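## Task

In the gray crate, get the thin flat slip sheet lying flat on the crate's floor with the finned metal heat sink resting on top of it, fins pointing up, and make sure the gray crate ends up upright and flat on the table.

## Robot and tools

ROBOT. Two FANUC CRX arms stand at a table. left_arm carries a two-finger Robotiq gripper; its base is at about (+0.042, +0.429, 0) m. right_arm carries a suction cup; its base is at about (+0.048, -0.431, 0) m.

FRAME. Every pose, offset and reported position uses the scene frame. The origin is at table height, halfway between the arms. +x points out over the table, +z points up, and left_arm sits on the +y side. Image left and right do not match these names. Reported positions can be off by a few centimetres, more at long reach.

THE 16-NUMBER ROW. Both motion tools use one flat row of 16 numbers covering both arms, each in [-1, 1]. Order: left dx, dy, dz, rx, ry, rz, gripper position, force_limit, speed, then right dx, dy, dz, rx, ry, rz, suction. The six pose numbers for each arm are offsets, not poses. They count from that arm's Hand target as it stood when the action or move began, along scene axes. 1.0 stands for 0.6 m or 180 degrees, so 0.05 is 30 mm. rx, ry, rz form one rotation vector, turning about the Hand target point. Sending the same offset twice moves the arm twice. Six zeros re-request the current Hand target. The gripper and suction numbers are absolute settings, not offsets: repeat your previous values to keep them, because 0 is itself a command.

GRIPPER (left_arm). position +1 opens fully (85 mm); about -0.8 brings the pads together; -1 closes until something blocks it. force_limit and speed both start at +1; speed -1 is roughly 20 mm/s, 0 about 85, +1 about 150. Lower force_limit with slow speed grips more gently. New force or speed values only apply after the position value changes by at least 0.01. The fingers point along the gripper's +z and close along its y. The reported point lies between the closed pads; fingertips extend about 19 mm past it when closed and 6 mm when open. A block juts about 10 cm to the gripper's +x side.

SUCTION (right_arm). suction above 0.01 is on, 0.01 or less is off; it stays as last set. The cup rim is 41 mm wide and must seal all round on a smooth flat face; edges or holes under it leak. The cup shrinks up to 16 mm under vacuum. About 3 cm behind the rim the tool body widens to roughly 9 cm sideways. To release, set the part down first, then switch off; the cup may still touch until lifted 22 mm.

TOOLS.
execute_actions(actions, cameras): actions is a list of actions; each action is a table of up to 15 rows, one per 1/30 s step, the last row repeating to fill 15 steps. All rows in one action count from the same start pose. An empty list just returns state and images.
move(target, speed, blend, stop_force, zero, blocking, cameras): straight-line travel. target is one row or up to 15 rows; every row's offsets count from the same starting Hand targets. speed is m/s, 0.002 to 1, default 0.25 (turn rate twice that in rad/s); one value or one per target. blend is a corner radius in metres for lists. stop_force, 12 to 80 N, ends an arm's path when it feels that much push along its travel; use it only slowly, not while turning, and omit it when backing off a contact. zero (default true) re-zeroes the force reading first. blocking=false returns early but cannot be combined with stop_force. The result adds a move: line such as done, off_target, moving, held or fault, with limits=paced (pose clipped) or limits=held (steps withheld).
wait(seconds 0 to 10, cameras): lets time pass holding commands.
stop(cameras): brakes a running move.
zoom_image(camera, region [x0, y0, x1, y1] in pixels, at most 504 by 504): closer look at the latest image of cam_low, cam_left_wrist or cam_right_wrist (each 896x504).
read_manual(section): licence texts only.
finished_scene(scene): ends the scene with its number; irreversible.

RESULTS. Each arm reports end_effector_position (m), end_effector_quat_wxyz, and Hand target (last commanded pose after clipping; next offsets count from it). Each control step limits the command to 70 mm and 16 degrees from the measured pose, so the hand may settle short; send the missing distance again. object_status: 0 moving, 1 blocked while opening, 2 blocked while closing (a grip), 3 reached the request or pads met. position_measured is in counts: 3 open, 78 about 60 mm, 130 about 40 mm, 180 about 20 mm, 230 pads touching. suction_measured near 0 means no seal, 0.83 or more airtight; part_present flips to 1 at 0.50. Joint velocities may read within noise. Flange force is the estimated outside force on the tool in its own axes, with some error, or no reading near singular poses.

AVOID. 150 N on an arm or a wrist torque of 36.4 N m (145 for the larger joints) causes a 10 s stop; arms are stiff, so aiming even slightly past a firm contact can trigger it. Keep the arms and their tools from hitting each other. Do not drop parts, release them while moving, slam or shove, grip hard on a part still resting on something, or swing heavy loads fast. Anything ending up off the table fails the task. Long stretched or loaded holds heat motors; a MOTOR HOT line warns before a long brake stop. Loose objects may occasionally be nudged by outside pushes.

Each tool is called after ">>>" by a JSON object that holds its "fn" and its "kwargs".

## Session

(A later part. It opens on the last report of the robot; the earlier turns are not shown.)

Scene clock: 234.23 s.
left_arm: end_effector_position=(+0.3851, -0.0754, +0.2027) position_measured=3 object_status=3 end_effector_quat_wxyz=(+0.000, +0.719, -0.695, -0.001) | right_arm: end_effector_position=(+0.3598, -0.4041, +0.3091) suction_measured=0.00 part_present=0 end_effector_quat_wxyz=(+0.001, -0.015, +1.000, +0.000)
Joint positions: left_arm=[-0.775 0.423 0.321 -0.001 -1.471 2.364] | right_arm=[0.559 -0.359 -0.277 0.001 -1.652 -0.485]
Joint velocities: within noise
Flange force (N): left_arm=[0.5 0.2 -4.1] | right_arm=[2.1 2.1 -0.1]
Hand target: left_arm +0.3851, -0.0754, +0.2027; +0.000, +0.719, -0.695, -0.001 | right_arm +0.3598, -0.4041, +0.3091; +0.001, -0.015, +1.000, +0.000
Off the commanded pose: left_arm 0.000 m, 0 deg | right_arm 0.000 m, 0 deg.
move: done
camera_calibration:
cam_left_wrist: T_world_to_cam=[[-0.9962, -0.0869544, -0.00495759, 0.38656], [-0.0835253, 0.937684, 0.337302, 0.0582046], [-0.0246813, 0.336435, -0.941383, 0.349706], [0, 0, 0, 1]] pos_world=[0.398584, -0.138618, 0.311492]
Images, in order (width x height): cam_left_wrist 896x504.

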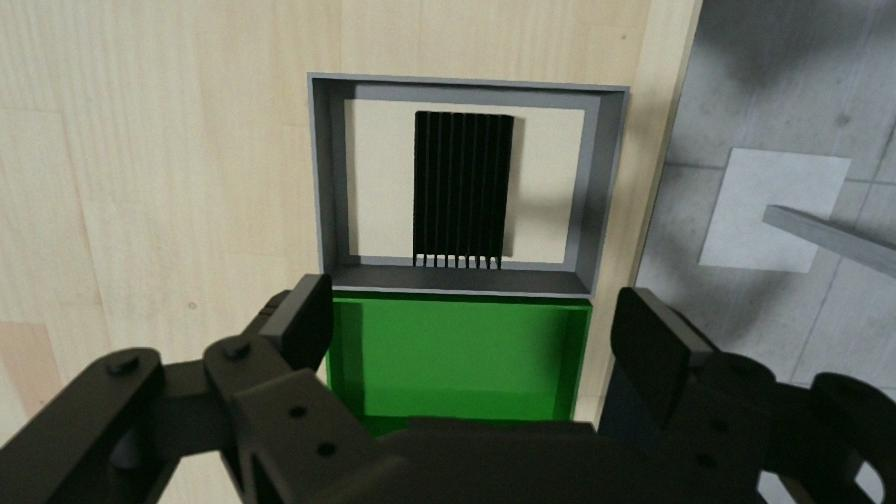

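>>> {"fn": "finished_scene", "kwargs": {"scene": 2}}

The scene is finished: the task was done.


## Next scene

In the green crate, get the thin flat slip sheet lying flat on the crate's floor with the finned metal heat sink resting on top of it, fins pointing up, and make sure the green crate ends up upright and flat on the table.

>>> {"fn": "execute_actions", "kwargs": {"actions": []}}

Scene clock: 0.00 s.
left_arm: end_effector_position=(+0.5494, -0.1754, +0.1544) position_measured=3 object_status=3 end_effector_quat_wxyz=(+0.039, +0.903, +0.428, +0.017) | right_arm: end_effector_position=(+0.0799, -0.5673, +0.1094) suction_measured=0.00 part_present=0 end_effector_quat_wxyz=(-0.532, +0.501, +0.635, +0.252)
Joint positions: left_arm=[-0.722 0.905 0.968 0.001 -1.549 -1.55] | right_arm=[-0.836 0.409 -0.514 -0.232 -1.889 -0.372]
Joint velocities: within noise
Flange force (N): no reading
Hand target: left_arm +0.5494, -0.1754, +0.1544; +0.039, +0.903, +0.428, +0.017 | right_arm +0.0799, -0.5672, +0.1094; -0.532, +0.501, +0.635, +0.252
camera_calibration:
cam_left_wrist: T_world_to_cam=[[0.80419, -0.589084, 0.0791101, -0.548894], [-0.577087, -0.741992, 0.341202, 0.157946], [-0.142298, -0.320045, -0.936655, 0.290716], [0, 0, 0, 1]] pos_world=[0.573932, -0.113107, 0.261832]
cam_right_wrist: T_world_to_cam=[[-0.887975, -0.410621, 0.207101, -0.177464], [0.254306, -0.0632062, 0.965056, -0.134029], [-0.383182, 0.909613, 0.160549, 0.601309], [0, 0, 0, 1]] pos_world=[0.106912, -0.6283, 0.0695589]

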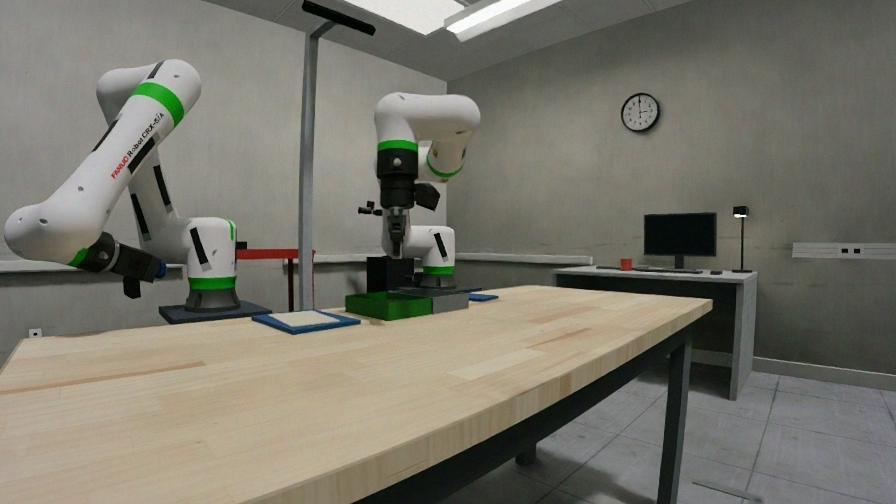

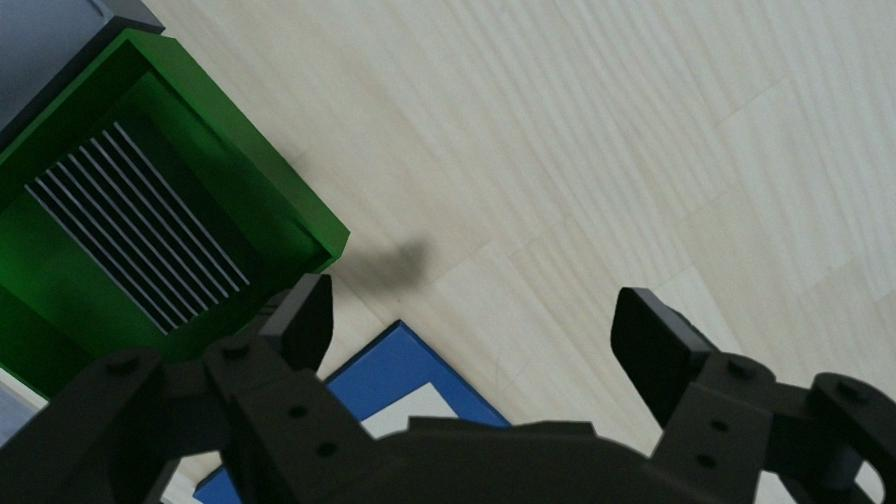

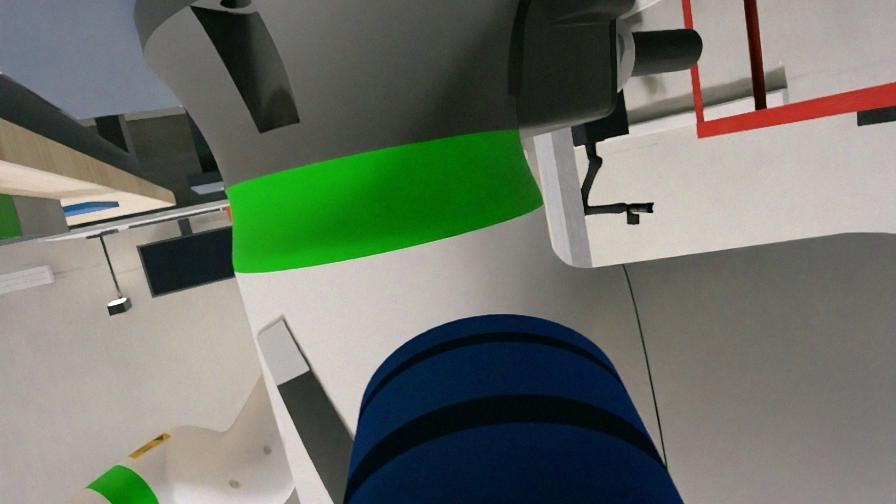

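>>> {"fn": "move", "kwargs": {"target": [[-0.05,0.25,0.076,0,0,0.05,1,-0.8,-1, 0.1,-0.1,0.2,0,0,0,0],[-0.249,0.892,0.076,0.0101,0.0257,0.2182,1,-0.8,-1, 0.567,0.312,0.385,-0.1833,-0.3871,0.3645,0],[-0.249,0.892,0.076,0.0101,0.0257,0.2182,1,-0.8,-1, 0.467,0.76,0.452,-0.28,-0.5145,0.3304,0]], "speed": [0.3,0.45,0.45], "blend": [0.03,0.03,0]}}

>>> {"fn": "zoom_image", "kwargs": {"camera": "cam_right_wrist", "region": [300, 120, 540, 390]}}

>>> {"fn": "zoom_image", "kwargs": {"camera": "cam_right_wrist", "region": [540, 140, 810, 410]}}

Scene clock: 35.83 s.
left_arm: end_effector_position=(+0.4000, +0.3598, +0.2000) position_measured=3 object_status=3 end_effector_quat_wxyz=(+0.000, +0.707, +0.707, +0.000) | right_arm: end_effector_position=(+0.3601, -0.1113, +0.3807) suction_measured=0.00 part_present=0 end_effector_quat_wxyz=(+0.235, +0.000, +0.972, +0.000)
Joint positions: left_arm=[0.159 -0.204 -0.377 0 -1.398 -1.745] | right_arm=[1.431 -0.206 -0.21 0.468 -1.482 -1.41]
Joint velocities: within noise
Flange force (N): left_arm=[1.8 -2.6 -3.4] | right_arm=[2.0 -0.6 -1.1]
Hand target: left_arm +0.4000, +0.3598, +0.2000; +0.000, +0.707, +0.707, +0.000 | right_arm +0.3601, -0.1112, +0.3806; +0.235, +0.000, +0.972, +0.000
Off the commanded pose: left_arm 0.000 m, 0 deg | right_arm 0.000 m, 0 deg.
move: done; limits=paced
camera_calibration:
cam_left_wrist: T_world_to_cam=[[0.998556, 0.0534306, -0.00553716, -0.409038], [0.0521899, -0.940603, 0.335473, 0.274135], [0.0127162, -0.335277, -0.942034, 0.428038], [0, 0, 0, 1]] pos_world=[0.388698, 0.423218, 0.308996]
cam_right_wrist: T_world_to_cam=[[-0.00064143, -0.999091, 0.042627, -0.120009], [-0.999998, 0.000710409, 0.00160307, 0.387369], [-0.00163189, -0.0426259, -0.99909, 0.448419], [0, 0, 0, 1]] pos_world=[0.388023, -0.101061, 0.452506]

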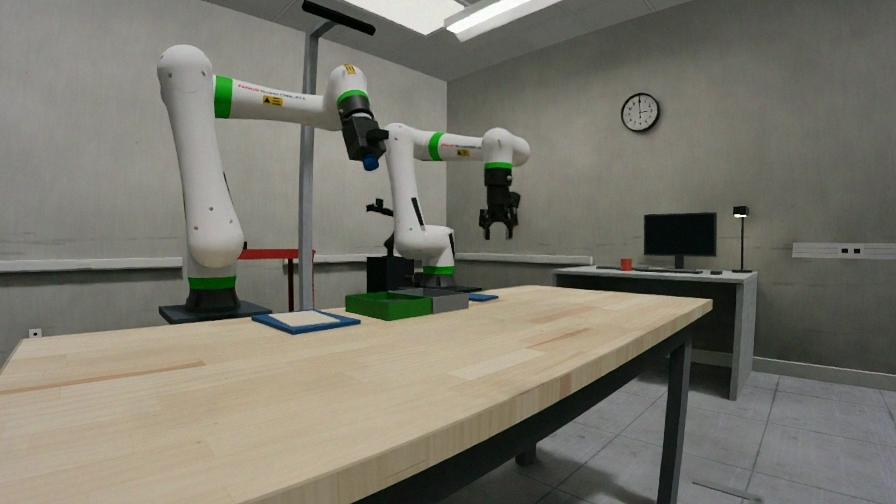

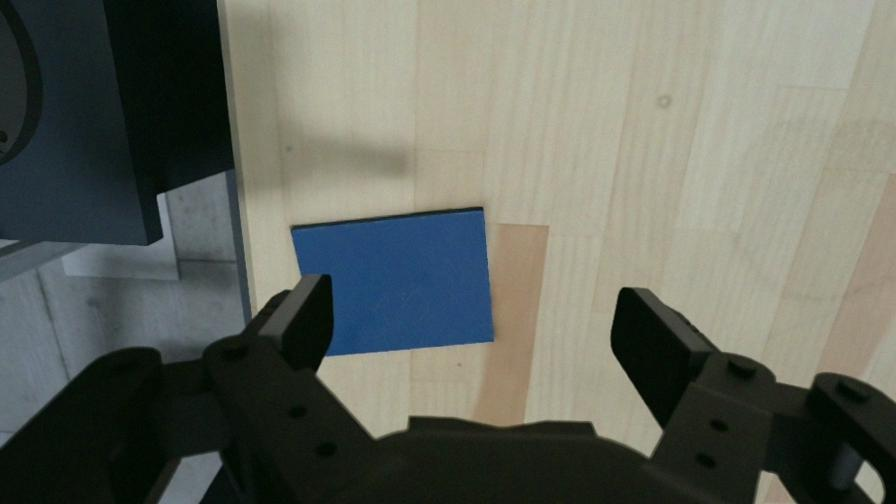

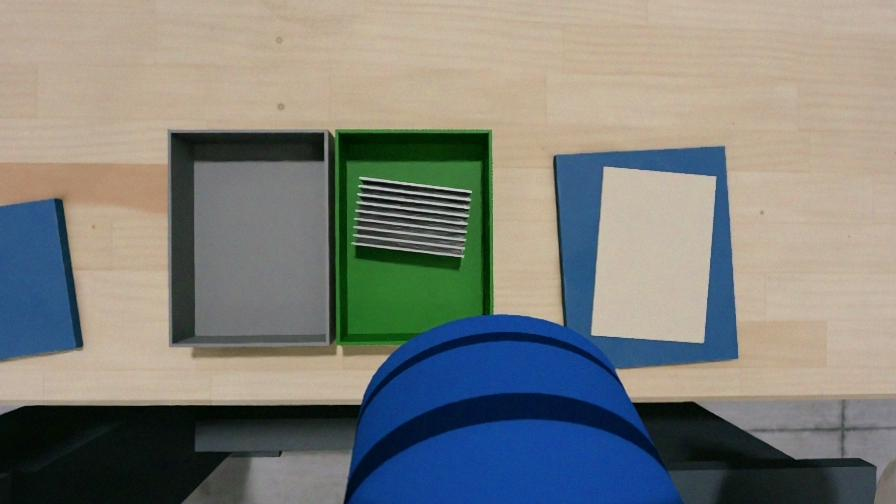

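Scaled by 1.867 from the camera's 896x504 image, which has a finer 1280x720 frame.

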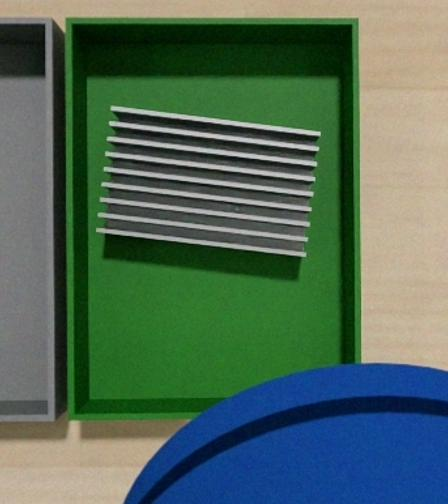

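Scaled by 1.867 from the camera's 896x504 image, which has a finer 1280x720 frame.

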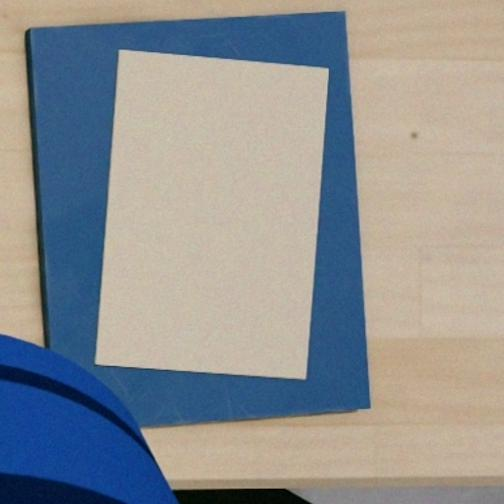

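>>> {"fn": "move", "kwargs": {"target": [[0,-0.2,0,0,0,0,1,-0.8,-1, 0.0,-0.3455,-0.3,0.0058,0.1509,-0.024,0],[0.0307,-0.7497,-0.05,0,0,-0.0389,1,-0.8,-1, 0.0152,-0.3455,-0.5927,0.0058,0.1509,-0.024,0]], "speed": 0.4, "blend": [0.03,0], "cameras": ["cam_left_wrist"]}}

>>> {"fn": "zoom_image", "kwargs": {"camera": "cam_left_wrist", "region": [230, 60, 660, 340]}}

Scene clock: 69.37 s.
left_arm: end_effector_position=(+0.4184, -0.0900, +0.1700) position_measured=3 object_status=3 end_effector_quat_wxyz=(+0.000, +0.749, +0.663, +0.000) | right_arm: end_effector_position=(+0.3692, -0.3186, +0.0250) suction_measured=0.00 part_present=0 end_effector_quat_wxyz=(+0.000, +0.039, +0.999, +0.000)
Joint positions: left_arm=[-0.755 0.514 0.375 0 -1.432 -0.954] | right_arm=[0.772 -0.04 -0.733 0 -0.877 -0.806]
Joint velocities: within noise
Flange force (N): left_arm=[-2.4 3.2 -5.0] | right_arm=[2.3 1.2 -1.9]
Hand target: left_arm +0.4184, -0.0900, +0.1700; +0.000, +0.749, +0.663, +0.000 | right_arm +0.3692, -0.3185, +0.0250; +0.000, +0.039, +0.999, +0.000
Off the commanded pose: left_arm 0.000 m, 0 deg | right_arm 0.000 m, 0 deg.
move: done; limits=paced
camera_calibration:
cam_left_wrist: T_world_to_cam=[[0.99762, -0.0687393, -0.00548363, -0.414147], [-0.0629193, -0.939921, 0.335545, -0.0916071], [-0.0282193, -0.334401, -0.942008, 0.265952], [0, 0, 0, 1]] pos_world=[0.414903, -0.0256371, 0.278996]
Images, in order (width x height): cam_left_wrist 896x504.

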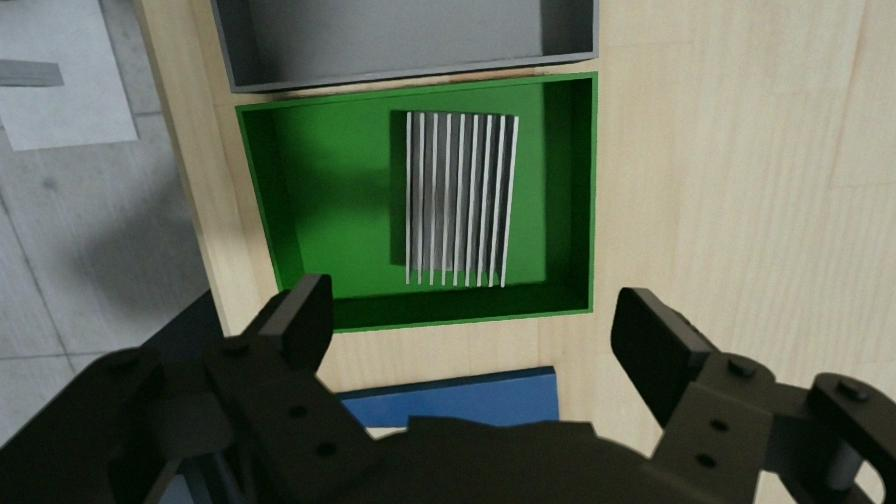

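Scaled by 1.172 from the camera's 896x504 image, which has a finer 1280x720 frame.

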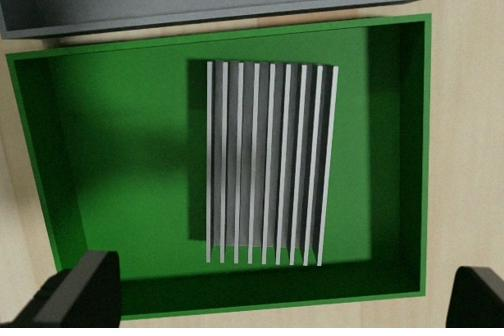

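>>> {"fn": "move", "kwargs": {"target": [-0.0007,0.0025,-0.23,0,0,0,1,-0.8,-1, 0,0,0,0,0,0,1], "speed": 0.2, "cameras": ["cam_left_wrist"]}}

Scene clock: 89.17 s.
left_arm: end_effector_position=(+0.4180, -0.0886, +0.0320) position_measured=3 object_status=3 end_effector_quat_wxyz=(+0.000, +0.749, +0.663, +0.000) | right_arm: end_effector_position=(+0.3692, -0.3185, +0.0250) suction_measured=0.00 part_present=0 end_effector_quat_wxyz=(+0.000, +0.039, +0.999, +0.000)
Joint positions: left_arm=[-0.754 0.608 0.184 0 -1.147 -0.955] | right_arm=[0.772 -0.04 -0.733 0 -0.877 -0.806]
Joint velocities: within noise
Flange force (N): left_arm=[2.1 -1.2 -4.5] | right_arm=[2.8 1.2 -1.9]
Hand target: left_arm +0.4180, -0.0885, +0.0320; +0.000, +0.749, +0.663, +0.000 | right_arm +0.3692, -0.3185, +0.0250; +0.000, +0.039, +0.999, +0.000
Off the commanded pose: left_arm 0.000 m, 0 deg | right_arm 0.000 m, 0 deg.
move: done
camera_calibration:
cam_left_wrist: T_world_to_cam=[[0.99762, -0.0687393, -0.00548363, -0.414409], [-0.0629193, -0.939921, 0.335545, -0.0440112], [-0.0282193, -0.334401, -0.942008, 0.136412], [0, 0, 0, 1]] pos_world=[0.414503, -0.0242371, 0.140996]
Images, in order (width x height): cam_left_wrist 896x504.

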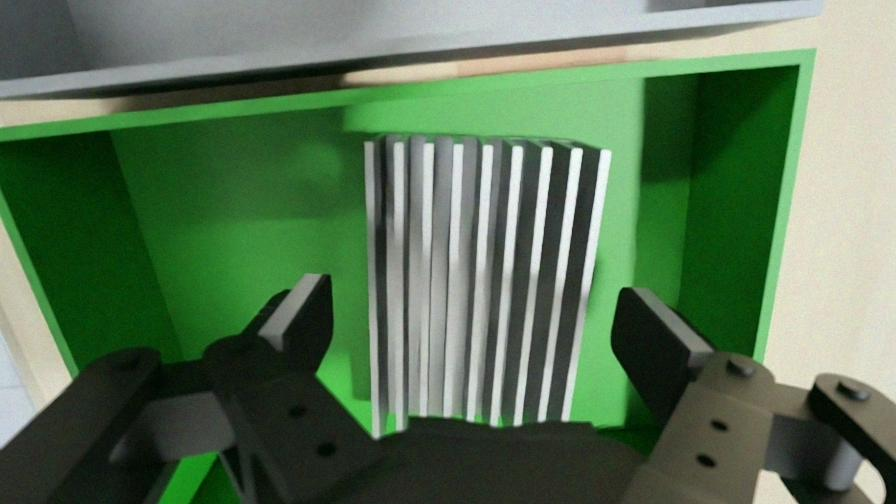

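>>> {"fn": "move", "kwargs": {"target": [-0.0008,0.0,-0.0150,0,0,0,1,-0.8,-1, 0,0,0,0,0,0,1], "speed": 0.06, "cameras": []}}

>>> {"fn": "move", "kwargs": {"target": [0,0,0,0,0,0,-1,-0.8,-1, 0,0,-0.042,0,0,0,1], "speed": 0.04, "cameras": ["cam_left_wrist"]}}

Scene clock: 108.43 s.
left_arm: end_effector_position=(+0.4175, -0.0886, +0.0230) position_measured=3 object_status=3 end_effector_quat_wxyz=(+0.000, +0.749, +0.663, +0.000) | right_arm: end_effector_position=(+0.3692, -0.3185, +0.0250) suction_measured=0.00 part_present=0 end_effector_quat_wxyz=(+0.000, +0.039, +0.999, +0.000)
Joint positions: left_arm=[-0.754 0.617 0.175 0 -1.129 -0.955] | right_arm=[0.772 -0.04 -0.733 0 -0.877 -0.806]
Joint velocities: within noise
Flange force (N): left_arm=[0.8 0.0 -4.3] | right_arm=[2.5 1.1 -2.4]
Hand target: left_arm +0.4175, -0.0885, +0.0230; +0.000, +0.749, +0.663, +0.000 | right_arm +0.3692, -0.3185, +0.0250; +0.000, +0.039, +0.999, +0.000
Off the commanded pose: left_arm 0.000 m, 0 deg | right_arm 0.000 m, 0 deg.
move: done
No camera images: "cameras" was empty.

Scene clock: 110.10 s.
left_arm: end_effector_position=(+0.4175, -0.0886, +0.0230) position_measured=78 object_status=0 end_effector_quat_wxyz=(+0.000, +0.749, +0.663, +0.000) | right_arm: end_effector_position=(+0.3692, -0.3186, -0.0002) suction_measured=0.91 part_present=1 end_effector_quat_wxyz=(+0.000, +0.039, +0.999, +0.000)
Joint positions: left_arm=[-0.754 0.617 0.175 0 -1.129 -0.955] | right_arm=[0.772 0.016 -0.757 0 -0.797 -0.806]
Joint velocities: within noise
Flange force (N): left_arm=[3.2 -1.4 -13.7] | right_arm=[2.8 0.6 -2.4]
Hand target: left_arm +0.4175, -0.0885, +0.0230; +0.000, +0.749, +0.663, +0.000 | right_arm +0.3692, -0.3185, -0.0002; +0.000, +0.039, +0.999, +0.000
Off the commanded pose: left_arm 0.000 m, 0 deg | right_arm 0.000 m, 0 deg.
move: done
camera_calibration:
cam_left_wrist: T_world_to_cam=[[0.99762, -0.0687393, -0.00548363, -0.413959], [-0.0629193, -0.939921, 0.335545, -0.0410228], [-0.0282193, -0.334401, -0.942008, 0.127919], [0, 0, 0, 1]] pos_world=[0.414003, -0.0242371, 0.131996]
Images, in order (width x height): cam_left_wrist 896x504.

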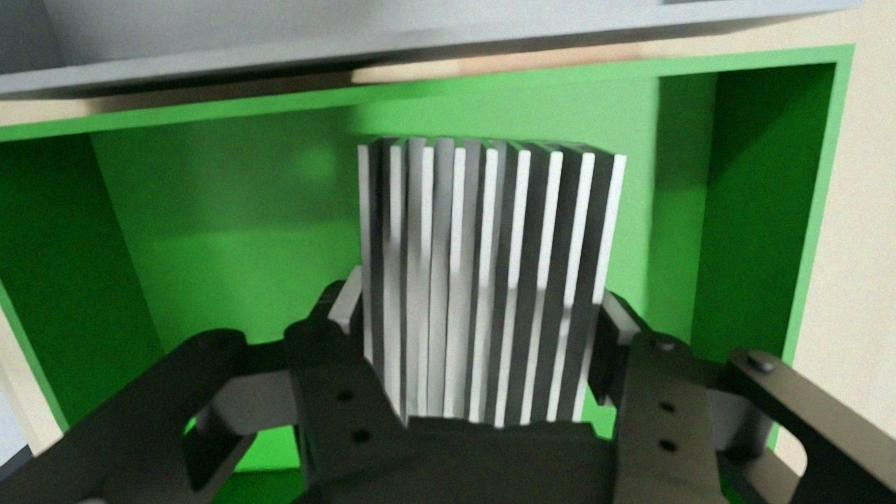

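>>> {"fn": "move", "kwargs": {"target": [[0,0,0.2,0,0,0,-1,-0.8,-1, 0,0,0.15,0,0,0,1],[0.0,0.754,0.23,0,0,0,-1,-0.8,-1, 0,0,0.17,0,0,0,1],[0.0,0.77,0.23,0,0,0,-1,-0.8,-1, 0.0245,0.3812,0.17,0,0,0.025,1],[0.0,0.77,0.23,0,0,0,-1,-0.8,-1, 0.0245,0.3812,0.09,0,0,0.025,1],[0.0,0.77,0.23,0,0,0,-1,-0.8,-1, 0.0245,0.3812,-0.006,0,0,0.025,1]], "speed": [0.2,0.4,0.35,0.2,0.1], "blend": [0.03,0.02,0.01,0.003,0], "cameras": ["cam_low","cam_left_wrist"]}}

>>> {"fn": "move", "kwargs": {"target": [0,0,0,0,0,0,-1,-0.8,-1, 0,0,-0.018,0,0,0,1], "speed": 0.01, "stop_force": 12, "cameras": ["cam_right_wrist"]}}

Scene clock: 136.10 s.
left_arm: end_effector_position=(+0.4175, +0.3735, +0.1610) position_measured=78 object_status=2 end_effector_quat_wxyz=(+0.000, +0.749, +0.663, +0.000) | right_arm: end_effector_position=(+0.3839, -0.0898, -0.0037) suction_measured=0.91 part_present=1 end_effector_quat_wxyz=(+0.000, -0.001, +1.000, +0.000)
Joint positions: left_arm=[0.188 -0.14 -0.417 0 -1.294 -1.896] | right_arm=[1.112 0.336 -0.376 0 -0.858 -1.067]
Joint velocities: within noise
Flange force (N): left_arm=[1.3 -2.4 -1.9] | right_arm=[2.5 -0.5 -2.0]
Hand target: left_arm +0.4175, +0.3735, +0.1610; +0.000, +0.749, +0.663, +0.000 | right_arm +0.3839, -0.0898, -0.0038; +0.000, -0.001, +1.000, +0.000
Off the commanded pose: left_arm 0.000 m, 0 deg | right_arm 0.000 m, 0 deg.
move: done; limits=paced
camera_calibration:
cam_left_wrist: T_world_to_cam=[[0.997617, -0.0687732, -0.00557744, -0.381403], [-0.0629196, -0.939919, 0.335551, 0.346913], [-0.0283192, -0.3344, -0.942006, 0.41245], [0, 0, 0, 1]] pos_world=[0.414002, 0.437763, 0.269996]
Images, in order (width x height): cam_low 896x504, cam_left_wrist 896x504.

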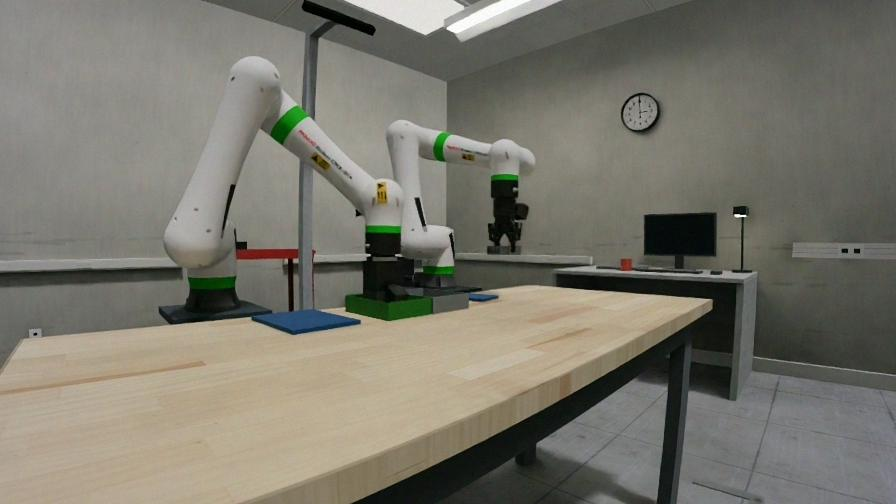

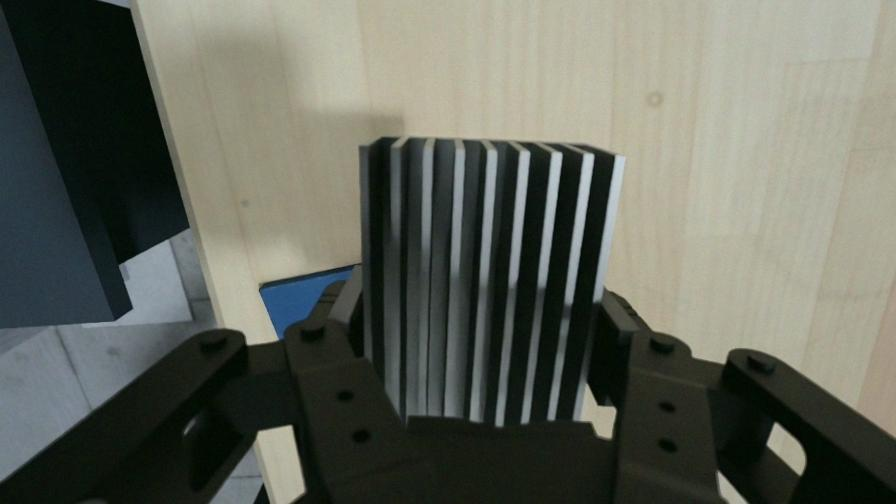

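Scene clock: 137.47 s.
left_arm: end_effector_position=(+0.4175, +0.3735, +0.1610) position_measured=78 object_status=2 end_effector_quat_wxyz=(+0.000, +0.749, +0.663, +0.000) | right_arm: end_effector_position=(+0.3840, -0.0898, -0.0114) suction_measured=0.91 part_present=1 end_effector_quat_wxyz=(+0.000, -0.001, +1.000, +0.000)
Joint positions: left_arm=[0.188 -0.14 -0.417 0 -1.294 -1.896] | right_arm=[1.112 0.349 -0.381 0 -0.84 -1.067]
Joint velocities: within noise
Flange force (N): left_arm=[0.8 -2.4 -1.8] | right_arm=[6.0 -2.2 -22.9]
Hand target: left_arm +0.4175, +0.3735, +0.1610; +0.000, +0.749, +0.663, +0.000 | right_arm +0.3840, -0.0898, -0.0114; +0.000, -0.001, +1.000, +0.000 (not the last commanded pose)
Off the commanded pose: left_arm 0.000 m, 0 deg | right_arm 0.003 m, 0 deg.
move: contact (right_arm)
camera_calibration:
cam_right_wrist: T_world_to_cam=[[0.0206334, -0.99906, 0.0381209, -0.0900108], [-0.888941, -0.00088256, 0.45802, 0.374261], [-0.457556, -0.0433377, -0.888124, 0.233909], [0, 0, 0, 1]] pos_world=[0.44158, -0.0794588, 0.0397523]
Images, in order (width x height): cam_right_wrist 896x504.

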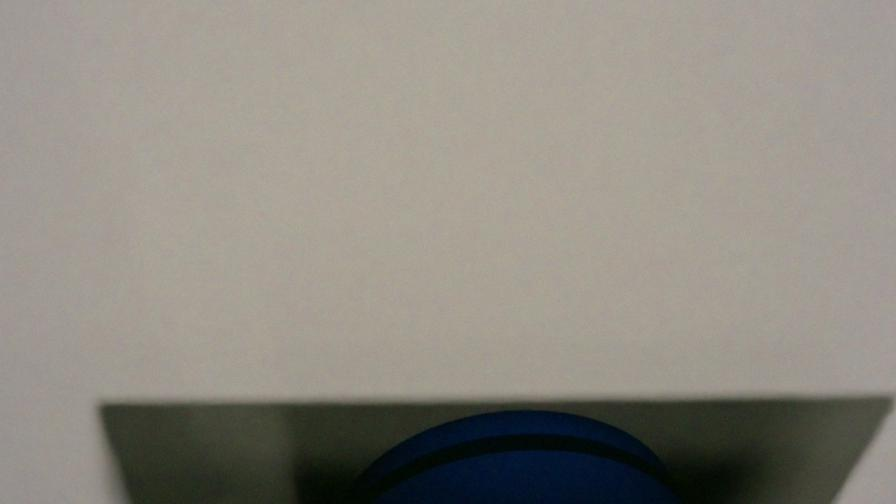

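>>> {"fn": "move", "kwargs": {"target": [0,0,0,0,0,0,-1,-0.8,-1, 0,0,0.001,0,0,0,0], "speed": 0.05, "cameras": []}}

>>> {"fn": "wait", "kwargs": {"seconds": 0.3, "cameras": []}}

>>> {"fn": "move", "kwargs": {"target": [[0,0,0,0,0,0,-1,-0.8,-1, 0,0,0.06,0,0,0,0],[0,0,0,0,0,0,-1,-0.8,-1, 0.03,0,0.2,0,0,0,0],[0,0,0,0,0,0,-1,-0.8,-1, 0.128,0,0.483,0,0,0,0]], "speed": [0.1,0.3,0.4], "blend": [0.005,0.03,0], "cameras": ["cam_right_wrist"]}}

>>> {"fn": "zoom_image", "kwargs": {"camera": "cam_right_wrist", "region": [280, 20, 640, 380]}}

Scene clock: 146.90 s.
left_arm: end_effector_position=(+0.4175, +0.3735, +0.1610) position_measured=78 object_status=2 end_effector_quat_wxyz=(+0.000, +0.749, +0.663, +0.000) | right_arm: end_effector_position=(+0.3840, -0.0898, -0.0109) suction_measured=0.00 part_present=0 end_effector_quat_wxyz=(+0.000, -0.001, +1.000, +0.000)
Joint positions: left_arm=[0.188 -0.14 -0.417 0 -1.294 -1.896] | right_arm=[1.112 0.348 -0.381 0 -0.841 -1.067]
Joint velocities: within noise
Flange force (N): left_arm=[1.0 -2.6 -2.0] | right_arm=[7.0 -2.1 -30.8]
Hand target: left_arm +0.4175, +0.3735, +0.1610; +0.000, +0.749, +0.663, +0.000 | right_arm +0.3840, -0.0898, -0.0108; +0.000, -0.001, +1.000, +0.000
Off the commanded pose: left_arm 0.000 m, 0 deg | right_arm 0.000 m, 0 deg.
move: done
No camera images: "cameras" was empty.

Scene clock: 147.20 s.
left_arm: end_effector_position=(+0.4175, +0.3735, +0.1610) position_measured=78 object_status=2 end_effector_quat_wxyz=(+0.000, +0.749, +0.663, +0.000) | right_arm: end_effector_position=(+0.3840, -0.0898, -0.0108) suction_measured=0.00 part_present=0 end_effector_quat_wxyz=(+0.000, -0.001, +1.000, +0.000)
Joint positions: left_arm=[0.188 -0.14 -0.417 0 -1.294 -1.896] | right_arm=[1.112 0.348 -0.381 0 -0.841 -1.067]
Joint velocities: within noise
Flange force (N): left_arm=[1.4 -2.4 -1.7] | right_arm=[7.0 -1.8 -30.2]
Hand target: left_arm +0.4175, +0.3735, +0.1610; +0.000, +0.749, +0.663, +0.000 | right_arm +0.3840, -0.0898, -0.0108; +0.000, -0.001, +1.000, +0.000
Off the commanded pose: left_arm 0.000 m, 0 deg | right_arm 0.000 m, 0 deg.
wait: 0.30 s; at rest by 0.17 s
No camera images: "cameras" was empty.

Scene clock: 148.93 s.
left_arm: end_effector_position=(+0.4175, +0.3735, +0.1610) position_measured=78 object_status=2 end_effector_quat_wxyz=(+0.000, +0.749, +0.663, +0.000) | right_arm: end_effector_position=(+0.4608, -0.0898, +0.2790) suction_measured=0.00 part_present=0 end_effector_quat_wxyz=(+0.000, -0.001, +1.000, +0.000)
Joint positions: left_arm=[0.188 -0.14 -0.417 0 -1.294 -1.896] | right_arm=[0.98 0.22 0.194 0 -1.544 -0.935]
Joint velocities: within noise
Flange force (N): left_arm=[1.3 -2.3 -1.8] | right_arm=[3.2 -1.1 -0.9]
Hand target: left_arm +0.4175, +0.3735, +0.1610; +0.000, +0.749, +0.663, +0.000 | right_arm +0.4608, -0.0898, +0.2790; +0.000, -0.001, +1.000, +0.000
Off the commanded pose: left_arm 0.000 m, 0 deg | right_arm 0.000 m, 0 deg.
move: done
camera_calibration:
cam_right_wrist: T_world_to_cam=[[0.0205469, -0.99906, 0.0381645, -0.102635], [-0.888943, -0.000785806, 0.458017, 0.309533], [-0.457556, -0.0433369, -0.888124, 0.526961], [0, 0, 0, 1]] pos_world=[0.51838, -0.0794589, 0.330152]
Images, in order (width x height): cam_right_wrist 896x504.

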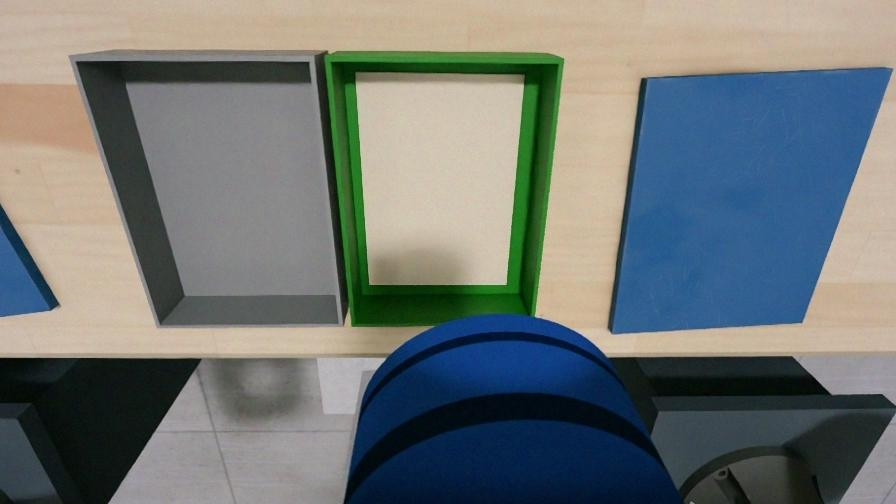

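Scaled by 1.400 from the camera's 896x504 image, which has a finer 1280x720 frame.

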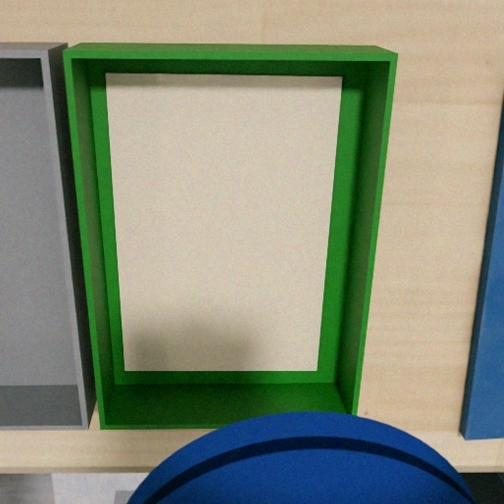

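>>> {"fn": "move", "kwargs": {"target": [-0.0267,-0.7717,-0.135,0,0,0.0396,-1,-0.8,-1, -0.17,-0.517,0.05,0,0,0,0], "speed": 0.4, "cameras": ["cam_left_wrist"]}}

>>> {"fn": "zoom_image", "kwargs": {"camera": "cam_left_wrist", "region": [240, 60, 700, 320]}}

Scene clock: 163.87 s.
left_arm: end_effector_position=(+0.4015, -0.0896, +0.0800) position_measured=78 object_status=2 end_effector_quat_wxyz=(+0.000, +0.706, +0.708, +0.000) | right_arm: end_effector_position=(+0.3588, -0.4000, +0.3090) suction_measured=0.00 part_present=0 end_effector_quat_wxyz=(+0.000, -0.001, +1.000, +0.000)
Joint positions: left_arm=[-0.773 0.543 0.202 0 -1.23 -0.812] | right_arm=[0.572 -0.361 -0.278 0 -1.652 -0.527]
Joint velocities: within noise
Flange force (N): left_arm=[1.9 -1.2 -2.0] | right_arm=[1.1 1.7 -0.8]
Hand target: left_arm +0.4015, -0.0896, +0.0800; +0.000, +0.706, +0.708, +0.000 | right_arm +0.3588, -0.4000, +0.3090; +0.000, -0.001, +1.000, +0.000
Off the commanded pose: left_arm 0.000 m, 0 deg | right_arm 0.000 m, 0 deg.
move: done; limits=paced
camera_calibration:
cam_left_wrist: T_world_to_cam=[[0.998441, 0.0555479, -0.00556081, -0.386984], [0.0541917, -0.940476, 0.335512, -0.109079], [0.0134072, -0.33529, -0.94202, 0.164063], [0, 0, 0, 1]] pos_world=[0.390092, -0.0260812, 0.188996]
Images, in order (width x height): cam_left_wrist 896x504.

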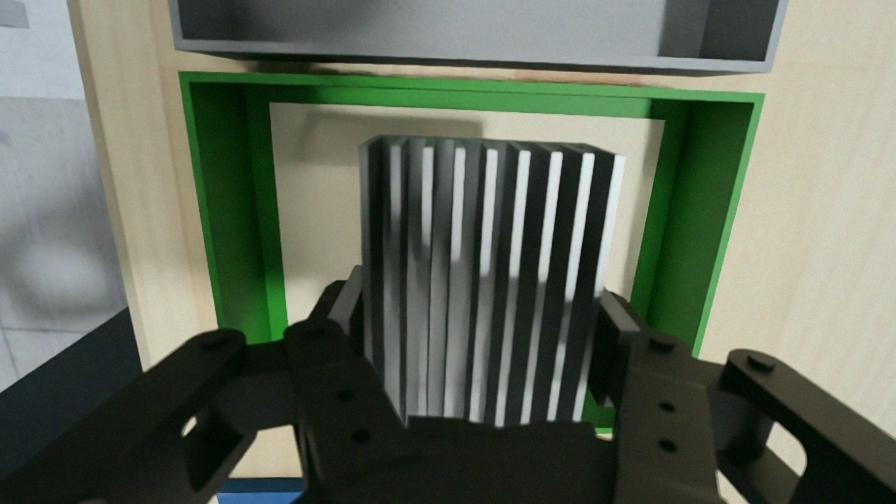

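Scaled by 1.096 from the camera's 896x504 image, which has a finer 1280x720 frame.

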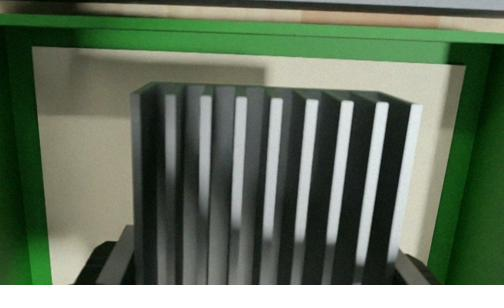

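>>> {"fn": "move", "kwargs": {"target": [0,0,-0.0842,0,0,0,-1,-0.8,-1, 0,0,0,0,0,0,0], "speed": 0.15, "cameras": []}}

>>> {"fn": "move", "kwargs": {"target": [0,0,-0.016,0,0,0,-1,-0.8,-1, 0,0,0,0,0,0,0], "speed": 0.01, "stop_force": 12, "cameras": ["cam_left_wrist"]}}

Scene clock: 170.53 s.
left_arm: end_effector_position=(+0.4015, -0.0896, +0.0295) position_measured=78 object_status=2 end_effector_quat_wxyz=(+0.000, +0.706, +0.708, +0.000) | right_arm: end_effector_position=(+0.3588, -0.4000, +0.3090) suction_measured=0.00 part_present=0 end_effector_quat_wxyz=(+0.000, -0.001, +1.000, +0.000)
Joint positions: left_arm=[-0.773 0.591 0.149 0 -1.13 -0.811] | right_arm=[0.572 -0.361 -0.278 0 -1.652 -0.527]
Joint velocities: within noise
Flange force (N): left_arm=[0.9 0.1 -1.3] | right_arm=[1.0 1.4 -1.5]
Hand target: left_arm +0.4015, -0.0896, +0.0295; +0.000, +0.706, +0.708, +0.000 | right_arm +0.3588, -0.4000, +0.3090; +0.000, -0.001, +1.000, +0.000
Off the commanded pose: left_arm 0.000 m, 0 deg | right_arm 0.000 m, 0 deg.
move: done
No camera images: "cameras" was empty.

Scene clock: 171.63 s.
left_arm: end_effector_position=(+0.4015, -0.0897, +0.0247) position_measured=78 object_status=2 end_effector_quat_wxyz=(+0.000, +0.706, +0.708, +0.000) | right_arm: end_effector_position=(+0.3588, -0.4000, +0.3090) suction_measured=0.00 part_present=0 end_effector_quat_wxyz=(+0.000, -0.001, +1.000, +0.000)
Joint positions: left_arm=[-0.773 0.596 0.145 0 -1.12 -0.811] | right_arm=[0.572 -0.361 -0.278 0 -1.652 -0.527]
Joint velocities: within noise
Flange force (N): left_arm=[6.5 -1.3 -25.9] | right_arm=[2.0 2.8 -0.9]
Hand target: left_arm +0.4015, -0.0897, +0.0247; +0.000, +0.706, +0.708, +0.000 (not the last commanded pose) | right_arm +0.3588, -0.4000, +0.3090; +0.000, -0.001, +1.000, +0.000
Off the commanded pose: left_arm 0.005 m, 0 deg | right_arm 0.000 m, 0 deg.
move: contact (left_arm)
camera_calibration:
cam_left_wrist: T_world_to_cam=[[0.998432, 0.0557074, -0.00542465, -0.387298], [0.0542918, -0.94036, 0.335819, -0.0906639], [0.0136065, -0.335587, -0.941911, 0.111741], [0, 0, 0, 1]] pos_world=[0.390093, -0.0261827, 0.133595]
Images, in order (width x height): cam_left_wrist 896x504.

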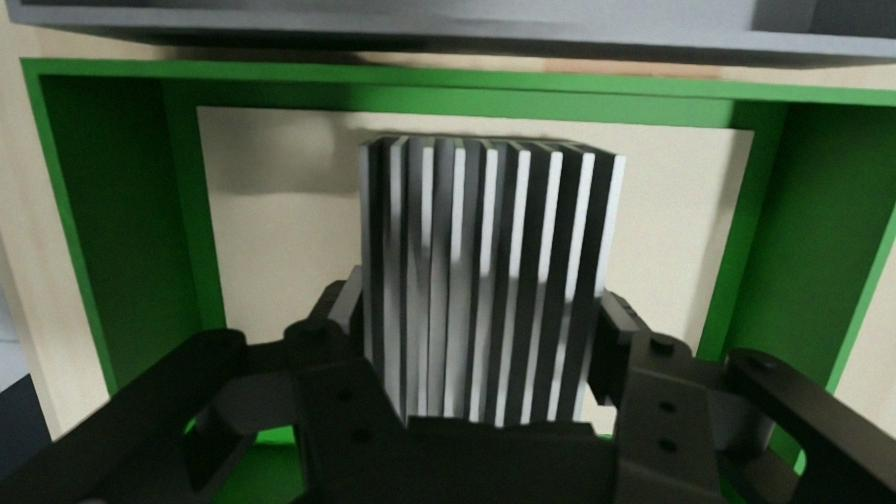

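>>> {"fn": "move", "kwargs": {"target": [0,0,0.0008,0,0,0,-1,-0.8,-1, 0,0,0,0,0,0,0], "speed": 0.02, "cameras": []}}

>>> {"fn": "move", "kwargs": {"target": [0,0,0,0,0,0,1,-0.8,-1, 0,0,0,0,0,0,0], "cameras": []}}

>>> {"fn": "move", "kwargs": {"target": [0,0,0.3,0,0,0,1,-0.8,-1, 0,0,0,0,0,0,0], "speed": 0.25, "cameras": ["cam_left_wrist"]}}

Scene clock: 179.77 s.
left_arm: end_effector_position=(+0.4015, -0.0896, +0.0251) position_measured=78 object_status=2 end_effector_quat_wxyz=(+0.000, +0.706, +0.708, +0.000) | right_arm: end_effector_position=(+0.3588, -0.4000, +0.3090) suction_measured=0.00 part_present=0 end_effector_quat_wxyz=(+0.000, -0.001, +1.000, +0.000)
Joint positions: left_arm=[-0.773 0.595 0.146 0 -1.121 -0.811] | right_arm=[0.572 -0.361 -0.278 0 -1.652 -0.527]
Joint velocities: within noise
Flange force (N): left_arm=[1.4 -0.6 -4.3] | right_arm=[1.5 2.0 -0.7]
Hand target: left_arm +0.4015, -0.0897, +0.0252; +0.000, +0.706, +0.708, +0.000 | right_arm +0.3588, -0.4000, +0.3090; +0.000, -0.001, +1.000, +0.000
Off the commanded pose: left_arm 0.000 m, 0 deg | right_arm 0.000 m, 0 deg.
move: done
No camera images: "cameras" was empty.

Scene clock: 181.47 s.
left_arm: end_effector_position=(+0.4015, -0.0897, +0.0252) position_measured=3 object_status=0 end_effector_quat_wxyz=(+0.000, +0.706, +0.708, +0.000) | right_arm: end_effector_position=(+0.3588, -0.4000, +0.3090) suction_measured=0.00 part_present=0 end_effector_quat_wxyz=(+0.000, -0.001, +1.000, +0.000)
Joint positions: left_arm=[-0.773 0.595 0.146 0 -1.121 -0.811] | right_arm=[0.572 -0.361 -0.278 0 -1.652 -0.527]
Joint velocities: within noise
Flange force (N): left_arm=[1.0 -0.2 -3.8] | right_arm=[1.3 2.3 -1.0]
Hand target: left_arm +0.4015, -0.0897, +0.0252; +0.000, +0.706, +0.708, +0.000 | right_arm +0.3588, -0.4000, +0.3090; +0.000, -0.001, +1.000, +0.000
Off the commanded pose: left_arm 0.000 m, 0 deg | right_arm 0.000 m, 0 deg.
move: done
No camera images: "cameras" was empty.

Scene clock: 182.70 s.
left_arm: end_effector_position=(+0.4015, -0.0897, +0.2051) position_measured=3 object_status=3 end_effector_quat_wxyz=(+0.000, +0.706, +0.708, +0.000) | right_arm: end_effector_position=(+0.3588, -0.4000, +0.3090) suction_measured=0.00 part_present=0 end_effector_quat_wxyz=(+0.000, -0.001, +1.000, +0.000)
Joint positions: left_arm=[-0.773 0.477 0.403 0 -1.497 -0.811] | right_arm=[0.572 -0.361 -0.278 0 -1.652 -0.527]
Joint velocities: within noise
Flange force (N): left_arm=[-2.2 1.9 -4.8] | right_arm=[1.5 2.0 -1.0]
Hand target: left_arm +0.4015, -0.0897, +0.2052; +0.000, +0.706, +0.708, +0.000 | right_arm +0.3588, -0.4000, +0.3090; +0.000, -0.001, +1.000, +0.000
Off the commanded pose: left_arm 0.000 m, 0 deg | right_arm 0.000 m, 0 deg.
move: done
camera_calibration:
cam_left_wrist: T_world_to_cam=[[0.998432, 0.0557069, -0.00542448, -0.386319], [0.0542913, -0.94036, 0.335819, -0.151279], [0.0136065, -0.335587, -0.941911, 0.281755], [0, 0, 0, 1]] pos_world=[0.390093, -0.0261827, 0.314095]
Images, in order (width x height): cam_left_wrist 896x504.

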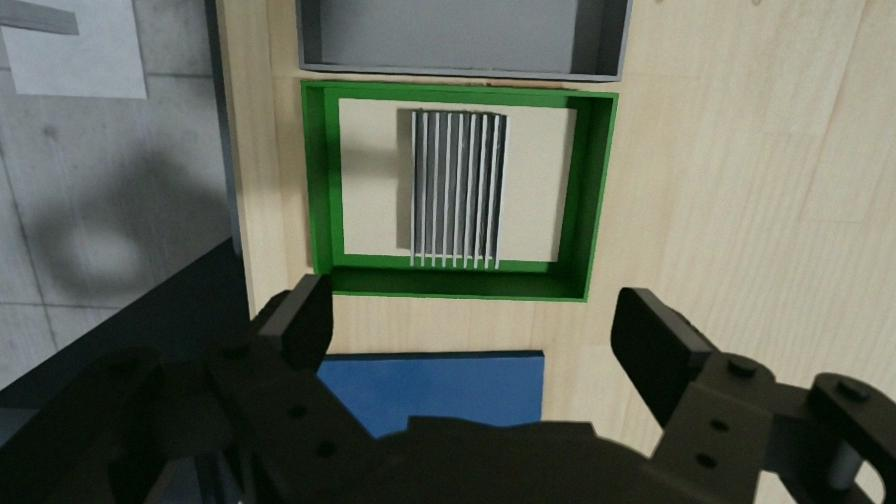

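>>> {"fn": "finished_scene", "kwargs": {"scene": 3}}

The scene is finished: the task was done.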